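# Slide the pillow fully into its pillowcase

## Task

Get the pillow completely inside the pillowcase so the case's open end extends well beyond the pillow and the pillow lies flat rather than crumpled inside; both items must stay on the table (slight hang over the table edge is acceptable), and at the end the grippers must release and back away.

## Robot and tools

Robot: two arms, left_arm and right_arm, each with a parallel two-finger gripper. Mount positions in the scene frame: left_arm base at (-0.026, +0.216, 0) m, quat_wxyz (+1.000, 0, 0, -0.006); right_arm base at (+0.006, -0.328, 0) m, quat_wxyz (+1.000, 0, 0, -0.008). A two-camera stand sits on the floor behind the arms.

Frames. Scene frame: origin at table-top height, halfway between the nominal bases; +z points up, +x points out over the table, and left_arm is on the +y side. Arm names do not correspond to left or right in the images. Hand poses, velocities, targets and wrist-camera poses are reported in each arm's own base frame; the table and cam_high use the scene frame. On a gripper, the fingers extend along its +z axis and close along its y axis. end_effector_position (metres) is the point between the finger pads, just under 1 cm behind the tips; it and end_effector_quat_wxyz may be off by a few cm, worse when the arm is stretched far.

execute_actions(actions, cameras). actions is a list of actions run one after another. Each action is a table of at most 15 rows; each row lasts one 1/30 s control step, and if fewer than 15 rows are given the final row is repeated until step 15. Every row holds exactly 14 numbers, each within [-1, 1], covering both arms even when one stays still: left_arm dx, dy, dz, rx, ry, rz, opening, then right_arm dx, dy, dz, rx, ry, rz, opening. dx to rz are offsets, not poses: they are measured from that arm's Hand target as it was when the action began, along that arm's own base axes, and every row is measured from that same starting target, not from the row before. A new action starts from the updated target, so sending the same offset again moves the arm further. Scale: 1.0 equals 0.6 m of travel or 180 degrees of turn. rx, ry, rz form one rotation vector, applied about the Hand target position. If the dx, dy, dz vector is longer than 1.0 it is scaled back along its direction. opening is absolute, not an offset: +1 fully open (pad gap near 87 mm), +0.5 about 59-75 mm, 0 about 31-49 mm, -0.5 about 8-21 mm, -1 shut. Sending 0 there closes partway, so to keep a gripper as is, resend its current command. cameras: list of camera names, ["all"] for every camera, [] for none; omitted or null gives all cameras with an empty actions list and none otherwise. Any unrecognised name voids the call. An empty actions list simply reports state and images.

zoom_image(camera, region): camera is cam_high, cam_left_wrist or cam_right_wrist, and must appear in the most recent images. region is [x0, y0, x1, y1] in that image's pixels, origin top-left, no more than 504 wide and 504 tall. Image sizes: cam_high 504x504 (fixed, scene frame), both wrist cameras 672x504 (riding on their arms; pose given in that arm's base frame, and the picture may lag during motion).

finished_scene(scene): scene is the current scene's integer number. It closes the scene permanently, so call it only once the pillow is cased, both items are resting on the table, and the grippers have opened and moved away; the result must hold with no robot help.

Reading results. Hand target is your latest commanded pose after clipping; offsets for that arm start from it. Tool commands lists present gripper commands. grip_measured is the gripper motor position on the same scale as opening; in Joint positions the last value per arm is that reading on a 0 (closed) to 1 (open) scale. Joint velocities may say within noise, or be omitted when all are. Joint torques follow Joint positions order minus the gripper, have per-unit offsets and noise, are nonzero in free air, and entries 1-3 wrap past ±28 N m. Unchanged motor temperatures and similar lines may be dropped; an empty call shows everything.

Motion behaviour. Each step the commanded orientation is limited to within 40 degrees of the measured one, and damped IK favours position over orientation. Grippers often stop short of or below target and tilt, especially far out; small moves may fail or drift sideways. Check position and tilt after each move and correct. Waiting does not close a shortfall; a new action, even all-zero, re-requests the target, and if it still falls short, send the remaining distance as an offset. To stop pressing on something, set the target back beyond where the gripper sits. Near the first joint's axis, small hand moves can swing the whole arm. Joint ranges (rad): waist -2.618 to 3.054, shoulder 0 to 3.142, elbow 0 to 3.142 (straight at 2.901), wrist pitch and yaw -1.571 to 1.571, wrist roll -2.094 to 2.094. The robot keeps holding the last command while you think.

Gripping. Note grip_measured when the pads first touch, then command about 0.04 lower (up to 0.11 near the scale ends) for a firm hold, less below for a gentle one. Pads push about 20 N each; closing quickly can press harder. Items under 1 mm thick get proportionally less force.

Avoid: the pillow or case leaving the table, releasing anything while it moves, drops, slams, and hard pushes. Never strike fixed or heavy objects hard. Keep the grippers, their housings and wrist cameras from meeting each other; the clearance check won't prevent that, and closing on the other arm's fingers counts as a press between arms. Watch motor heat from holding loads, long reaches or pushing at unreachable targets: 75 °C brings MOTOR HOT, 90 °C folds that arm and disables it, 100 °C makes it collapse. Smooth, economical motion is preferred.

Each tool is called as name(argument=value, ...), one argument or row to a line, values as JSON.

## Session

execute_actions(
  actions=[],
)

Scene clock: 0.00 s.
left_arm: end_effector_position=(+0.2586, -0.1525, +0.1702) grip_measured=+1.000 end_effector_quat_wxyz=(+0.351, -0.108, +0.904, -0.218) | right_arm: end_effector_position=(+0.2887, +0.1235, +0.1754) grip_measured=+1.000 end_effector_quat_wxyz=(+0.346, -0.203, +0.906, +0.137)
Joint positions: left_arm=[-0.451 1.018 0.861 -0.563 -0.011 -0.684 1] | right_arm=[0.299 1.206 1.066 -0.691 -0.204 -0.063 1]
Joint velocities: within noise
Joint torques (N m): no reading
Motor temperatures (°C): left_arm=[22 30 31 31 21 23 20] | right_arm=[21 28 29 27 21 20 20]
Heat: left arm: 31 °C; right arm: 29 °C.
Hand target: left_arm +0.2595, -0.1530, +0.1742; +0.354, -0.108, +0.902, -0.220 | right_arm +0.2895, +0.1237, +0.1792; +0.351, -0.203, +0.904, +0.137
Tool commands: left_gripper/opening=+1.0 right_gripper/opening=+1.0
camera_calibration:
cam_left_wrist: T_world_to_cam=[[0.03597, -0.87699, 0.47917, -0.22755], [-0.9918, 0.02752, 0.12483, 0.25793], [-0.12266, -0.47973, -0.8688, 0.24785]] pos_world=[0.2944, -0.08776, 0.29217]
cam_right_wrist: T_world_to_cam=[[0.45147, -0.88712, -0.09591, -0.00837], [-0.87682, -0.461, 0.13662, 0.30542], [-0.16542, 0.02241, -0.98597, 0.3633]] pos_world=[0.33168, 0.12523, 0.31567]

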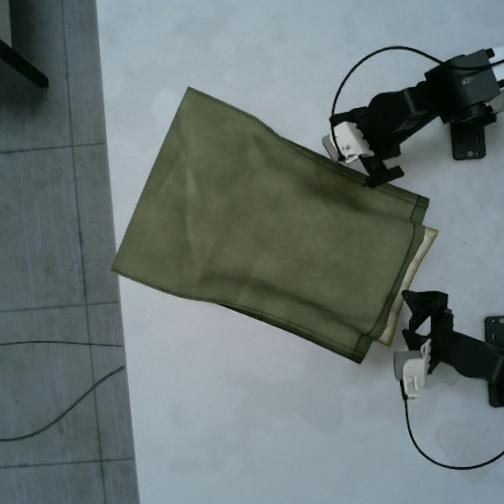

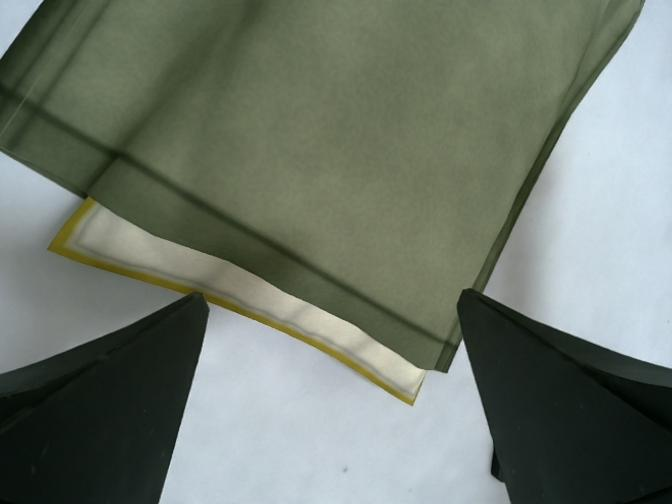

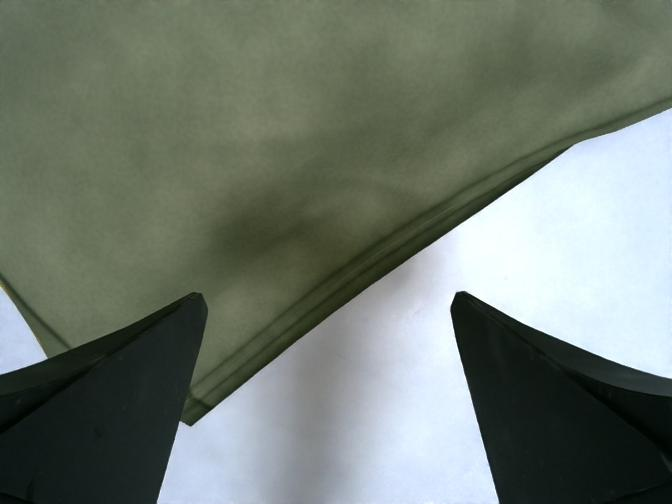

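execute_actions(
  actions=[
    [[0.039,0.056,-0.041,0.066,0.066,-0.069,0.4,-0.081,0.031,-0.044,-0.012,0.084,-0.09,0.4]],
    [[0.039,0.056,-0.041,0.066,0.066,-0.069,0.4,-0.081,0.031,-0.044,-0.012,0.084,-0.09,0.4]],
    [[0.039,0.056,-0.041,0.066,0.066,-0.069,0.4,-0.081,0.031,-0.044,-0.012,0.084,-0.09,0.4]],
  ],
  cameras=["all"],
)

Scene clock: 57.37 s.
left_arm: end_effector_position=(+0.3270, -0.0524, +0.0979) grip_measured=+0.400 end_effector_quat_wxyz=(+0.003, +0.217, +0.976, -0.004) | right_arm: end_effector_position=(+0.1466, +0.1767, +0.0989) grip_measured=+0.400 end_effector_quat_wxyz=(+0.006, +0.222, +0.975, +0.002)
Joint positions: left_arm=[-0.186 1.951 1.668 -1.282 0.008 0.252 0.7] | right_arm=[0.717 1.455 1.108 -1.212 0.007 1.164 0.7]
Joint torques (N m): left_arm=[-0.46 -9.03 10.33 0.28 -0.02 0.2] | right_arm=[0.49 -4.01 6.24 0.21 -0.08 0.02]
Motor temperatures (°C): left_arm=[22 29 38 34 21 23 20] | right_arm=[21 29 32 29 21 20 20]
Heat: left arm: 38 °C; right arm: 32 °C.
Hand target: left_arm +0.3298, -0.0522, +0.1004; +0.000, +0.227, +0.974, +0.001 | right_arm +0.1438, +0.1796, +0.1000; -0.001, +0.225, +0.974, +0.002
Off the commanded pose: left_arm 0.004 m, 1 deg | right_arm 0.004 m, 1 deg.
cam_left_wrist: T_world_to_cam=[[-0.42153, -0.90662, 0.01892, 0.08551], [-0.58061, 0.28586, 0.76235, 0.1487], [-0.69656, 0.31037, -0.64689, 0.44867]] pos_world=[0.43491, -0.10423, 0.17526]
cam_right_wrist: T_world_to_cam=[[-0.43476, -0.9005, 0.00939, 0.21744], [-0.56916, 0.28284, 0.77205, -0.02361], [-0.69788, 0.33031, -0.6355, 0.25207]] pos_world=[0.25701, 0.11922, 0.17638]

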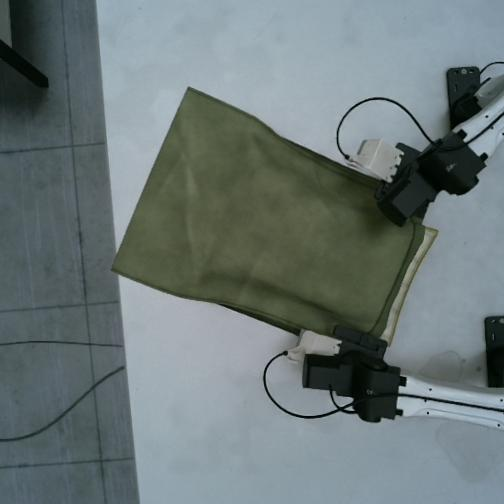

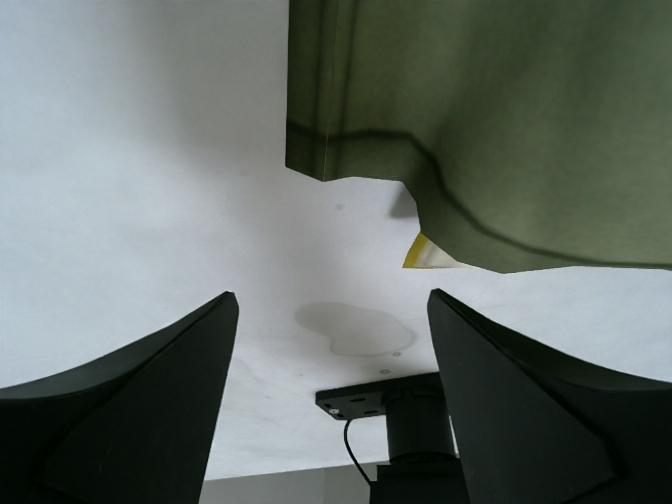

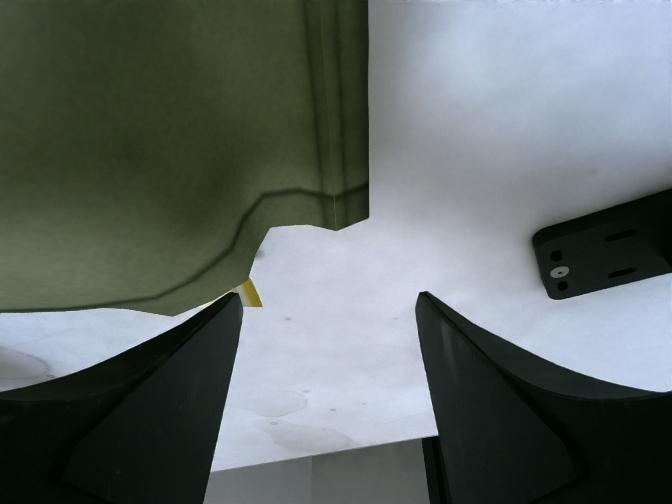

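execute_actions(
  actions=[
    [[0.004,0,-0.11,0,0,0,0.4,-0.003,0.003,-0.11,0,0,0,0.4]],
    [[0,0,-0.052,0,0,0,0.4,0,0,-0.07,0,0,0,0.4]],
    [[0,0,0,0,0,0,0,0,0,0,0,0,0,0]],
    [[0,0,0,0,0,0,-0.5,0,0,0,0,0,0,-0.5]],
    [[0,0,0,0,0,0,-1,0,0,0,0,0,0,-1]],
  ],
  cameras=["cam_left_wrist","cam_right_wrist"],
)

Scene clock: 71.87 s.
left_arm: end_effector_position=(+0.3245, -0.0556, +0.0104) grip_measured=-0.923 end_effector_quat_wxyz=(-0.013, +0.223, +0.975, -0.008) | right_arm: end_effector_position=(+0.1522, +0.1989, +0.0087) grip_measured=-0.901 end_effector_quat_wxyz=(+0.006, +0.224, +0.973, +0.048)
Joint positions: left_arm=[-0.194 2.044 1.44 -0.994 0.015 0.256 0.038] | right_arm=[0.731 1.568 0.829 -0.746 -0.046 1.185 0.05]
Joint torques (N m): left_arm=[0.29 -9.85 6.12 0.84 -0.06 0.17] | right_arm=[0.16 -2.28 3.08 0.22 0.43 -0.12]
Heat: left arm: 40 °C; right arm: 33 °C.
Hand target: left_arm +0.3322, -0.0522, +0.0031; -0.001, +0.227, +0.974, +0.001 | right_arm +0.1420, +0.1814, -0.0079; -0.001, +0.225, +0.974, +0.002
Off the commanded pose: left_arm 0.011 m, 2 deg | right_arm 0.026 m, 5 deg.
cam_left_wrist: T_world_to_cam=[[-0.43062, -0.9019, 0.0338, 0.08623], [-0.55242, 0.29301, 0.78037, 0.20595], [-0.71372, 0.31737, -0.6244, 0.39712]] pos_world=[0.43434, -0.10861, 0.08433]
cam_right_wrist: T_world_to_cam=[[-0.43796, -0.89555, -0.07867, 0.24108], [-0.58315, 0.2164, 0.78301, 0.05827], [-0.68419, 0.3888, -0.61702, 0.17749]] pos_world=[0.261, 0.13428, 0.08285]

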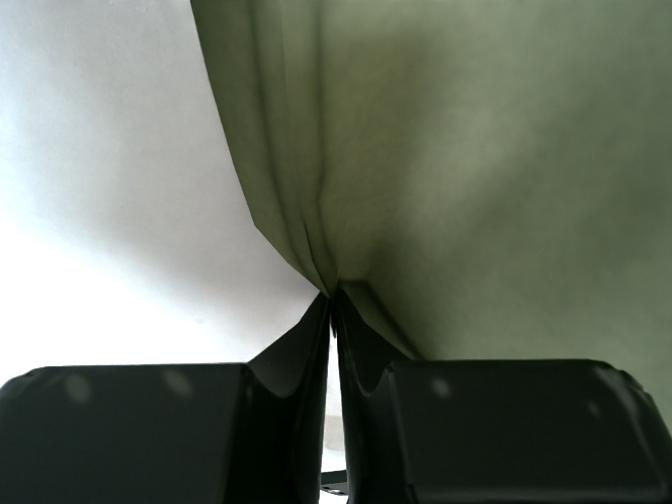

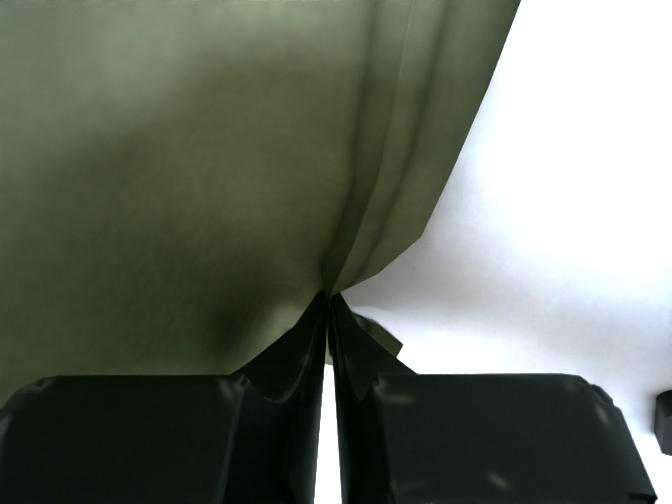

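execute_actions(
  actions=[
    [[0.017,-0.008,0.123,-0.02,-0.04,0,-1,0.017,-0.008,0.133,-0.02,-0.04,0,-1]],
    [[0.03,-0.017,0.142,-0.02,-0.04,0,-1,0.03,-0.017,0.142,-0.02,-0.04,0,-1]],
    [[0.05,-0.025,0.125,-0.02,-0.04,0,-1,0.05,-0.025,0.125,-0.02,-0.04,0,-1]],
    [[0.058,-0.03,0.117,-0.02,-0.04,0,-1,0.058,-0.03,0.117,-0.02,-0.04,0,-1]],
    [[0.067,-0.033,0.092,-0.02,-0.04,0,-1,0.067,-0.033,0.092,-0.02,-0.04,0,-1]],
    [[0.067,-0.035,0.083,-0.02,-0.04,0,-1,0.067,-0.035,0.083,-0.02,-0.04,0,-1]],
  ],
  cameras=["all"],
)

Scene clock: 98.77 s.
left_arm: end_effector_position=(+0.4956, -0.1382, +0.3975) grip_measured=-0.953 end_effector_quat_wxyz=(+0.527, +0.188, +0.823, -0.102) | right_arm: end_effector_position=(+0.3128, +0.0987, +0.3951) grip_measured=-0.906 end_effector_quat_wxyz=(+0.454, +0.172, +0.873, -0.043)
Joint positions: left_arm=[-0.221 2.136 2.846 -1.155 0.177 0.117 0.023] | right_arm=[0.575 1.672 2.415 -1.579 0.666 0.701 0.047]
Joint torques (N m): left_arm=[-0.18 -10.17 8.34 2.56 0.11 -0.11] | right_arm=[-0.88 -4.79 6.23 1.44 0.54 -0.34]
Motor temperatures (°C): left_arm=[22 34 38 33 21 23 21] | right_arm=[21 29 32 27 21 20 20]
Heat: left arm: 38 °C; right arm: 32 °C.
Hand target: left_arm +0.5055, -0.1409, +0.4124; +0.397, +0.207, +0.889, -0.094 | right_arm +0.3154, +0.0926, +0.4072; +0.397, +0.205, +0.890, -0.095
Off the commanded pose: left_arm 0.018 m, 17 deg | right_arm 0.014 m, 10 deg.
elbow stopped short (left arm): the move would have taken joint 3 (elbow) straighter than the controller allows.
joint read past its limit (right arm) — joint 4 (wrist pitch), lower limit.
joint sent to its limit (right arm) — joint 4 (wrist pitch), lower limit. The joint targets are off in orientation, not in position.
cam_left_wrist: T_world_to_cam=[[-0.42656, -0.90419, -0.02212, 0.0923], [-0.87206, 0.41765, -0.25513, 0.60983], [0.23992, -0.08954, -0.96665, 0.39432]] pos_world=[0.47657, -0.13593, 0.5388]
cam_right_wrist: T_world_to_cam=[[-0.35452, -0.93217, -0.07329, 0.22738], [-0.93214, 0.35851, -0.05084, 0.29565], [0.07367, 0.0503, -0.99601, 0.51084]] pos_world=[0.31857, 0.08027, 0.5405]

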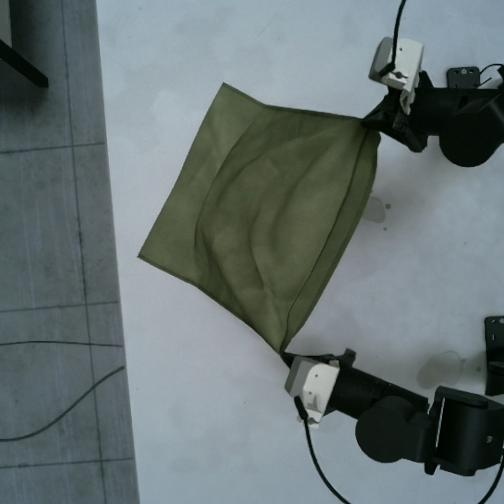

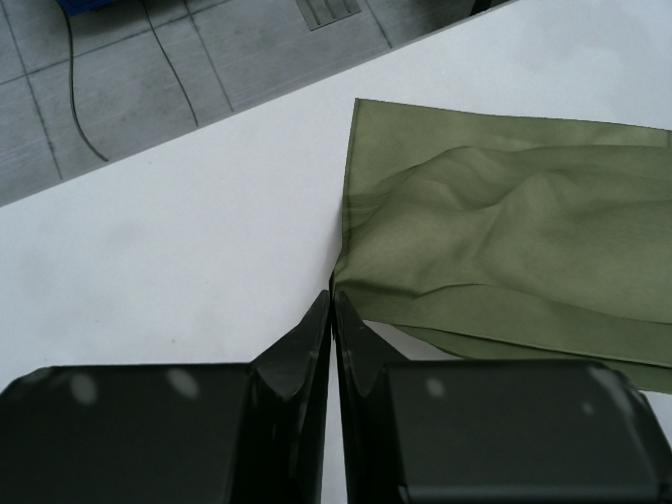

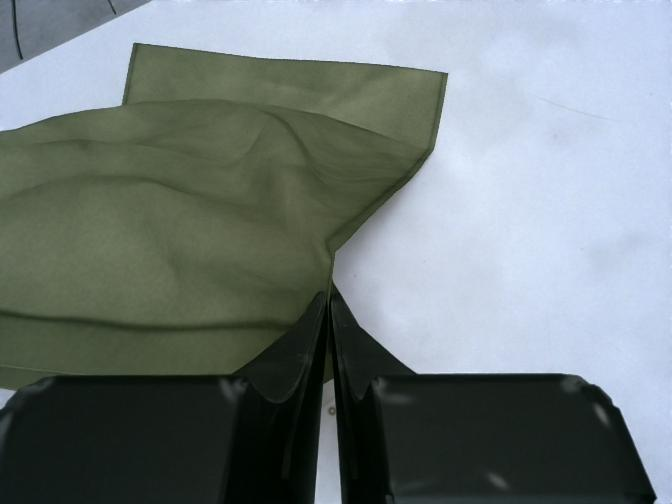

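execute_actions(
  actions=[
    [[-0.03,0.012,0.06,-0.02,-0.04,0,-1,-0.03,0.012,0.06,-0.02,-0.04,0,-1]],
    [[-0.025,0.012,0.06,-0.02,-0.04,0,-1,-0.025,0.012,0.06,-0.02,-0.04,0,-1]],
  ],
  cameras=["all"],
)

Scene clock: 116.17 s.
left_arm: end_effector_position=(+0.4739, -0.1304, +0.4573) grip_measured=-0.953 end_effector_quat_wxyz=(+0.588, +0.177, +0.779, -0.130) | right_arm: end_effector_position=(+0.2828, +0.1109, +0.4669) grip_measured=-0.906 end_effector_quat_wxyz=(+0.583, +0.138, +0.797, -0.075)
Joint positions: left_arm=[-0.189 2.042 2.846 -1.092 0.242 0.077 0.023] | right_arm=[0.853 1.667 2.58 -1.588 1.054 0.652 0.047]
Joint torques (N m): left_arm=[0.77 -11.14 7.97 2.59 0.19 -0.13] | right_arm=[0.1 -4.1 5.5 1.5 0.7 -0.24]
Motor temperatures (°C): left_arm=[22 37 38 40 21 23 21] | right_arm=[21 30 33 29 21 20 20]
Heat: left arm: 40 °C; right arm: 33 °C.
Hand target: left_arm +0.4725, -0.1266, +0.4843; +0.518, +0.192, +0.825, -0.123 | right_arm +0.2824, +0.1069, +0.4793; +0.517, +0.190, +0.825, -0.124
Off the commanded pose: left_arm 0.027 m, 10 deg | right_arm 0.013 m, 12 deg.
elbow stopped short (left arm): the move would have taken joint 3 (elbow) straighter than the controller allows.
joint read past its limit (right arm) — joint 4 (wrist pitch), lower limit.
joint sent to its limit (right arm) — joint 4 (wrist pitch), lower limit. The joint targets are off in orientation, not in position.
cam_left_wrist: T_world_to_cam=[[-0.43854, -0.89871, 0.00046, 0.08742], [-0.82171, 0.40076, -0.4052, 0.64538], [0.36397, -0.17807, -0.91423, 0.36374]] pos_world=[0.43626, -0.1153, 0.59401]
cam_right_wrist: T_world_to_cam=[[-0.32448, -0.94511, -0.03838, 0.2101], [-0.87974, 0.31645, -0.35485, 0.39873], [0.34752, -0.08138, -0.93414, 0.49216]] pos_world=[0.24792, 0.11245, 0.6093]

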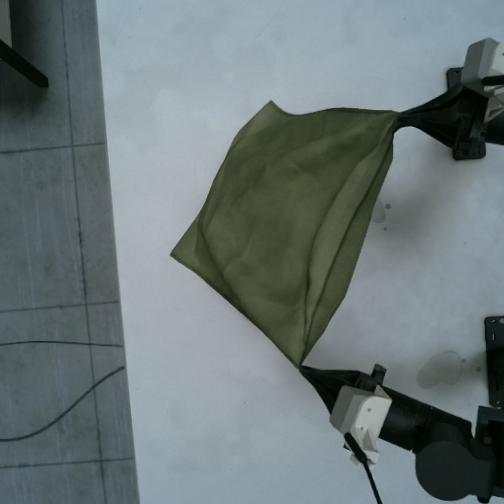

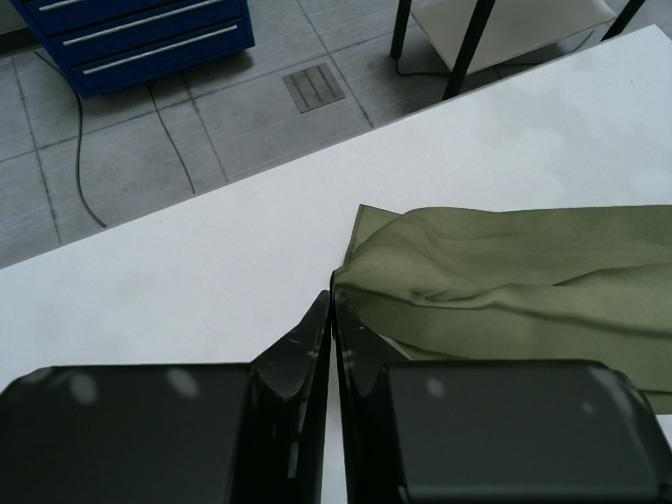

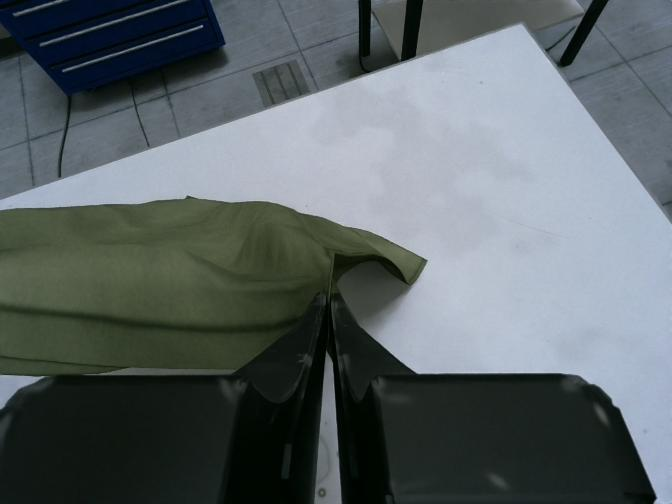

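execute_actions(
  actions=[
    [[-0.023,0.065,-0.117,0.038,0.047,-0.021,-1,-0.06,0.111,-0.117,0.038,0.047,-0.021,-1]],
    [[-0.02,0.057,-0.15,0.038,0.047,-0.021,-1,-0.052,0.097,-0.15,0.038,0.047,-0.021,-1]],
    [[-0.017,0.047,-0.167,0.038,0.047,-0.021,-1,-0.043,0.08,-0.167,0.038,0.047,-0.021,-1]],
    [[-0.014,0.039,-0.167,0.038,0.047,-0.021,-1,-0.036,0.066,-0.167,0.038,0.047,-0.021,-1]],
    [[-0.011,0.031,-0.10,0.038,0.047,-0.021,-1,-0.029,0.053,-0.10,0.038,0.047,-0.021,-1]],
  ],
  cameras=["all"],
)

Scene clock: 145.40 s.
left_arm: end_effector_position=(+0.4189, +0.0146, +0.0643) grip_measured=-0.953 end_effector_quat_wxyz=(+0.085, +0.396, +0.914, -0.029) | right_arm: end_effector_position=(+0.1507, +0.3521, +0.0616) grip_measured=-0.907 end_effector_quat_wxyz=(+0.093, +0.392, +0.915, -0.022)
Joint positions: left_arm=[0.014 2.141 1.829 -1.128 0.122 0.823 0.023] | right_arm=[1.153 1.993 1.599 -1.219 0.187 1.967 0.047]
Joint torques (N m): left_arm=[-0.16 -12.34 7.51 0.81 0.14 0.24] | right_arm=[-0.4 -9.24 4.14 0.31 -0.02 0]
Heat: left arm: 43 °C; right arm: 32 °C.
Hand target: left_arm +0.4215, +0.0169, +0.0638; +0.088, +0.403, +0.911, -0.021 | right_arm +0.1503, +0.3511, +0.0587; +0.088, +0.401, +0.912, -0.021
Off the commanded pose: left_arm 0.004 m, 1 deg | right_arm 0.003 m, 1 deg.
elbow stopped short (left arm): the move would have taken joint 3 (elbow) straighter than the controller allows.
cam_left_wrist: T_world_to_cam=[[-0.72822, -0.68534, -0.00147, 0.31213], [-0.52697, 0.55856, 0.64056, 0.18989], [-0.43818, 0.46724, -0.76791, 0.36752]] pos_world=[0.48841, -0.06388, 0.16105]
cam_right_wrist: T_world_to_cam=[[-0.72581, -0.6877, -0.01638, 0.34805], [-0.53168, 0.54571, 0.64771, -0.13261], [-0.43649, 0.47882, -0.76171, 0.08945]] pos_world=[0.22116, 0.26889, 0.15973]

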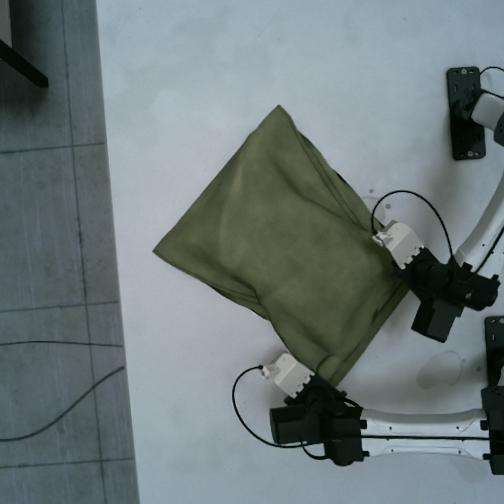

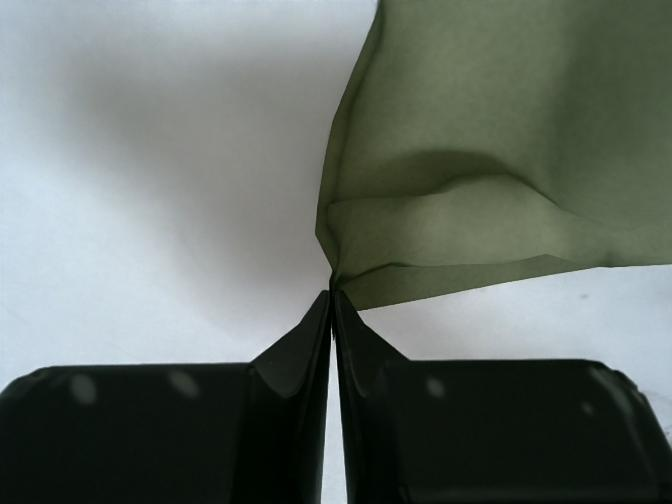

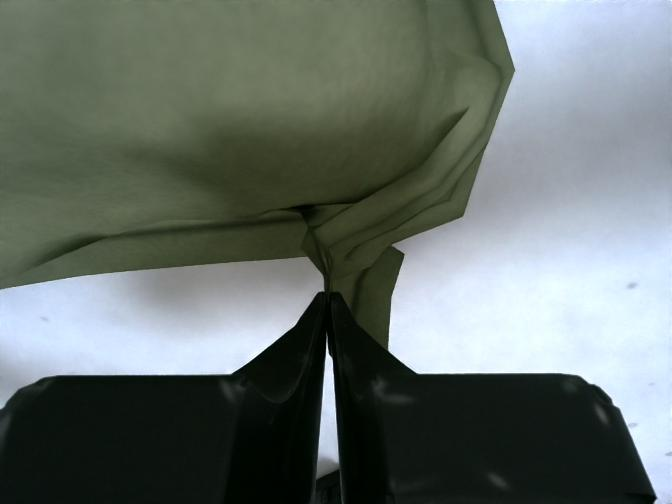

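execute_actions(
  actions=[
    [[-0.014,0.031,-0.035,0.01,0.01,0,-1,-0.028,0.021,-0.04,0.01,0.01,0,-1]],
    [[-0.014,0.031,-0.038,0.01,0.01,0,-1,-0.028,0.021,-0.04,0.01,0.01,0,-1]],
    [[0,0,0,0,0,0,-0.4,0,0,0,0,0,0,-0.4]],
    [[0,0,0,0,0,0,0.4,0,0,0,0,0,0,0.4]],
    [[0,0,0.07,0,0,0,0.5,0,0,0.07,0,0,0,0.5]],
    [[0,0,0.1,0,0,0,0.5,0.0,0,0.12,0,0,0,0.5]],
    [[-0.1,0.13,0.03,0,0,0,0.5,0,-0.15,0.05,0,0,0,0.5]],
    [[-0.1,0.1,0.0,0,0,0,0.5,0,-0.15,0.0,0,0,0,0.5]],
    [[0,0,0.0,0,0,0,0.5,0,-0.15,0.0,0,0,0,0.5]],
  ],
  cameras=["all"],
)

zoom_image(
  camera="cam_high",
  region=[140, 90, 460, 410],
)

Scene clock: 162.63 s.
left_arm: end_effector_position=(+0.2838, +0.1945, +0.1365) grip_measured=+0.500 end_effector_quat_wxyz=(+0.037, +0.396, +0.917, -0.011) | right_arm: end_effector_position=(+0.1204, +0.1082, +0.1563) grip_measured=+0.500 end_effector_quat_wxyz=(+0.056, +0.406, +0.912, -0.001)
Joint positions: left_arm=[0.52 1.858 1.706 -1.392 0.072 1.334 0.75] | right_arm=[0.582 1.123 1.113 -1.5 0.096 1.417 0.75]
Joint torques (N m): left_arm=[-0.31 -11.58 6.06 0.54 0.31 0.25] | right_arm=[-0.99 -1.63 4.97 0.3 -0.01 -0.26]
Heat: left arm: 40 °C; right arm: 34 °C.
Hand target: left_arm +0.2847, +0.1920, +0.1399; +0.046, +0.404, +0.913, -0.005 | right_arm +0.1168, +0.1064, +0.1548; +0.046, +0.403, +0.914, -0.005
Off the commanded pose: left_arm 0.004 m, 2 deg | right_arm 0.004 m, 1 deg.
cam_left_wrist: T_world_to_cam=[[-0.72594, -0.68774, 0.00413, 0.33624], [-0.47812, 0.50898, 0.71578, -0.04247], [-0.49438, 0.51764, -0.69831, 0.27635]] pos_world=[0.36041, 0.10981, 0.22199]
cam_right_wrist: T_world_to_cam=[[-0.74374, -0.66789, -0.0276, 0.16169], [-0.48503, 0.51079, 0.70981, -0.08848], [-0.45998, 0.54131, -0.70385, 0.2522]] pos_world=[0.19335, 0.01667, 0.24477]

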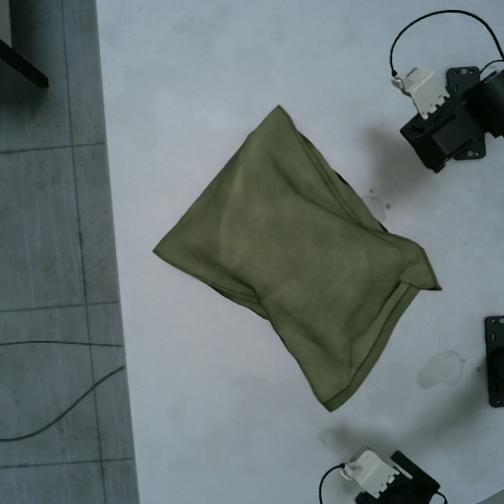

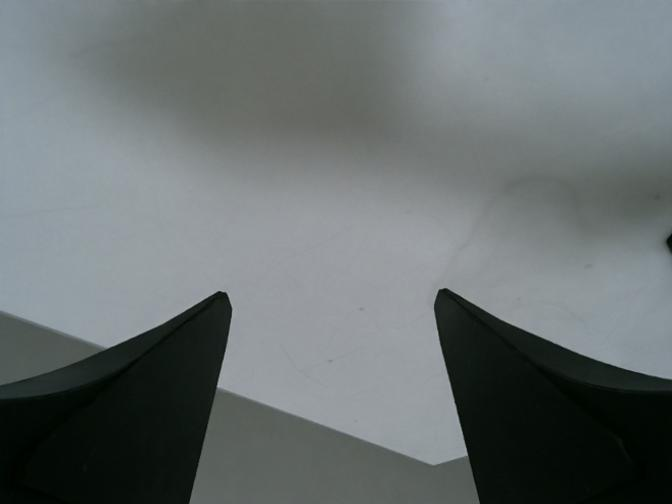

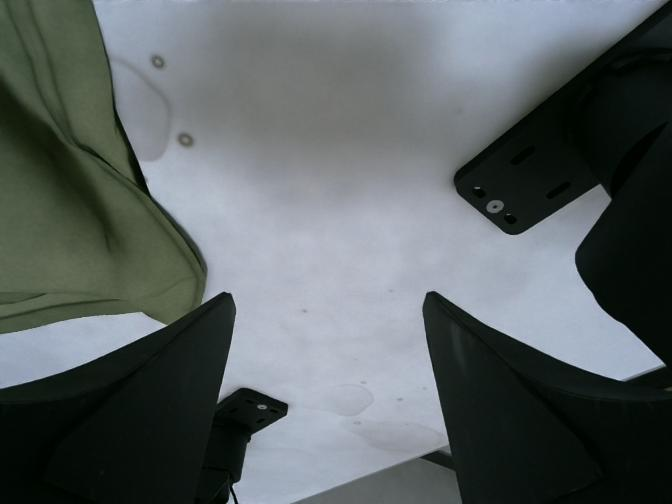

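Scaled by 1.575 from the camera's image (finer frame: 720x720).

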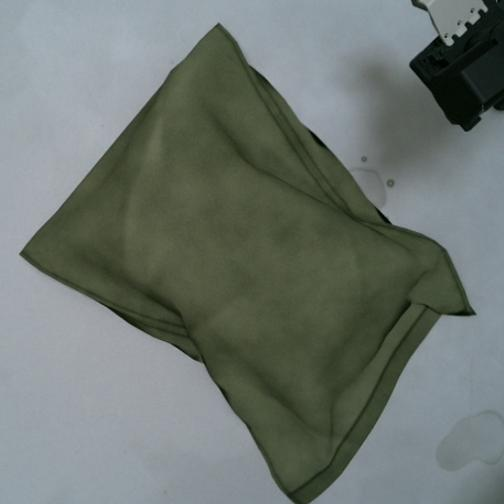

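execute_actions(
  actions=[
    [[-0.017,-0.07,0,0,0,0.2,0.5,0,0,0,0,0,0,0.5]],
    [[-0.017,-0.07,0,0,0,0.2,0.5,0,0,0,0,0,0,0.5]],
    [[-0.017,-0.07,0,0,0,0.2,0.5,0,0,0,0,0,0,0.5]],
    [[-0.017,-0.07,0,0,0,0.2,0.5,0,0,0,0,0,0,0.5]],
    [[-0.017,-0.07,0,0,0,0.2,0.5,0,0,0,0,0,0,0.5]],
  ],
  cameras=["all"],
)

zoom_image(
  camera="cam_left_wrist",
  region=[170, 0, 672, 300],
)

Scene clock: 203.33 s.
left_arm: end_effector_position=(+0.2393, -0.0139, +0.1409) grip_measured=+0.500 end_effector_quat_wxyz=(+0.027, +0.882, -0.470, -0.014) | right_arm: end_effector_position=(+0.1200, +0.1084, +0.1564) grip_measured=+0.500 end_effector_quat_wxyz=(+0.055, +0.404, +0.913, +0.000)
Joint positions: left_arm=[0.118 1.413 1.235 -1.446 0.029 -2.044 0.75] | right_arm=[0.582 1.123 1.113 -1.5 0.093 1.411 0.75]
Joint torques (N m): left_arm=[-0.7 -5.45 6.02 0.08 0.08 -0.12] | right_arm=[-1.22 -1.44 4.97 0.27 0 -0.26]
Motor temperatures (°C): left_arm=[22 39 37 33 21 23 20] | right_arm=[21 30 33 27 21 20 20]
Heat: left arm: 39 °C; right arm: 33 °C.
Hand target: left_arm +0.2337, -0.0179, +0.1400; -0.006, +0.913, -0.404, -0.046 | right_arm +0.1168, +0.1063, +0.1548; +0.046, +0.402, +0.914, -0.005
Off the commanded pose: left_arm 0.007 m, 10 deg | right_arm 0.004 m, 1 deg.
joint sent to its limit (left arm) — joint 6 (wrist roll), lower limit. The joint targets are off in orientation, not in position.
cam_left_wrist: T_world_to_cam=[[0.82696, 0.56018, -0.04825, -0.18634], [0.39012, -0.50988, 0.7667, -0.19002], [0.40489, -0.65285, -0.64019, 0.12555]] pos_world=[0.1774, 0.08946, 0.21708]
cam_right_wrist: T_world_to_cam=[[-0.74016, -0.67187, -0.02738, 0.1615], [-0.48669, 0.50717, 0.71128, -0.08847], [-0.464, 0.53979, -0.70238, 0.25233]] pos_world=[0.19356, 0.01717, 0.24457]

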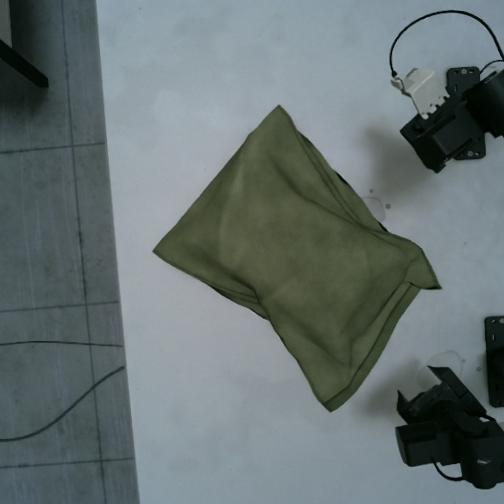

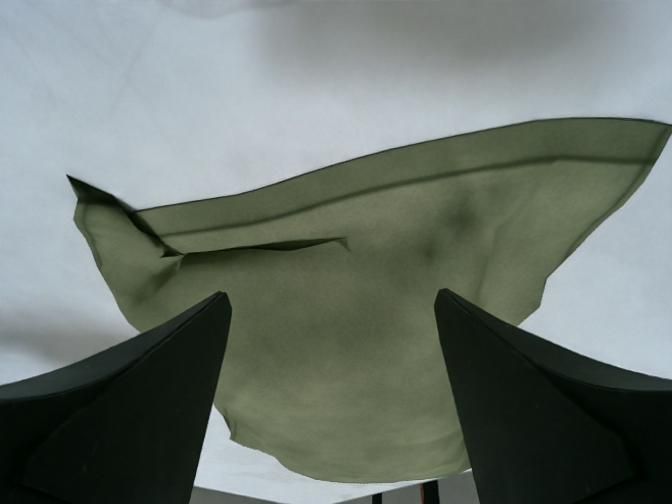

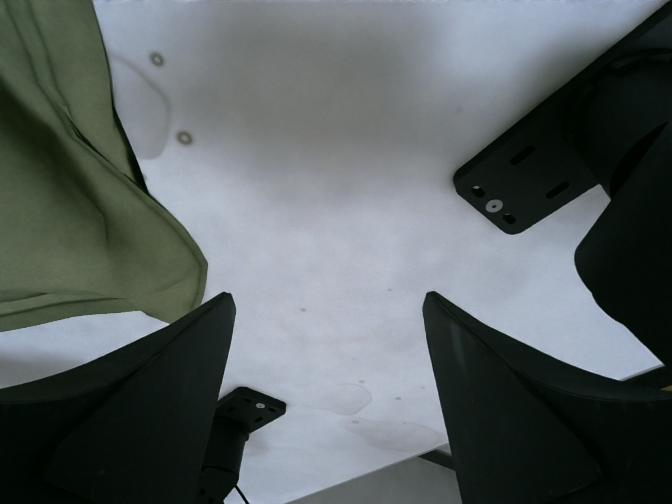

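Scaled by 1.004 from the camera's image (finer frame: 960x720).

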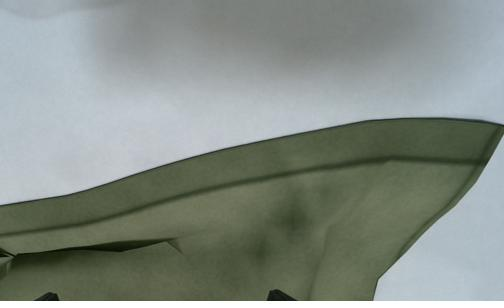

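execute_actions(
  actions=[
    [[-0.03,0.15,0.08,0,0,0,0.5,0,0,0,0,0,0,0.5]],
    [[0,0.12,0,0,0,0,0.5,0,0,0,0,0,0,0.5]],
  ],
)

finished_scene(
  scene=2,
)

Scene clock: 214.63 s.
left_arm: end_effector_position=(+0.2138, +0.1412, +0.1821) grip_measured=+0.500 end_effector_quat_wxyz=(-0.016, +0.916, -0.400, -0.037) | right_arm: end_effector_position=(+0.1200, +0.1084, +0.1564) grip_measured=+0.500 end_effector_quat_wxyz=(+0.055, +0.404, +0.913, +0.000)
Joint positions: left_arm=[0.69 1.525 1.513 -1.563 -0.081 -1.627 0.75] | right_arm=[0.582 1.123 1.113 -1.5 0.093 1.411 0.75]
Joint torques (N m): left_arm=[0.35 -5.26 9.89 0.27 -0.03 0.21] | right_arm=[-1.13 -1.42 4.83 0.28 0.04 -0.27]
Heat: left arm: 37 °C; right arm: 33 °C.
Hand target: left_arm +0.2158, +0.1440, +0.1881; -0.006, +0.913, -0.404, -0.046 | right_arm +0.1168, +0.1063, +0.1548; +0.046, +0.402, +0.914, -0.005
Off the commanded pose: left_arm 0.007 m, 2 deg | right_arm 0.004 m, 1 deg.
joint sent to its limit (left arm) — joint 4 (wrist pitch), lower limit. The joint targets still meet the commanded pose.

The scene is finished: the task was done.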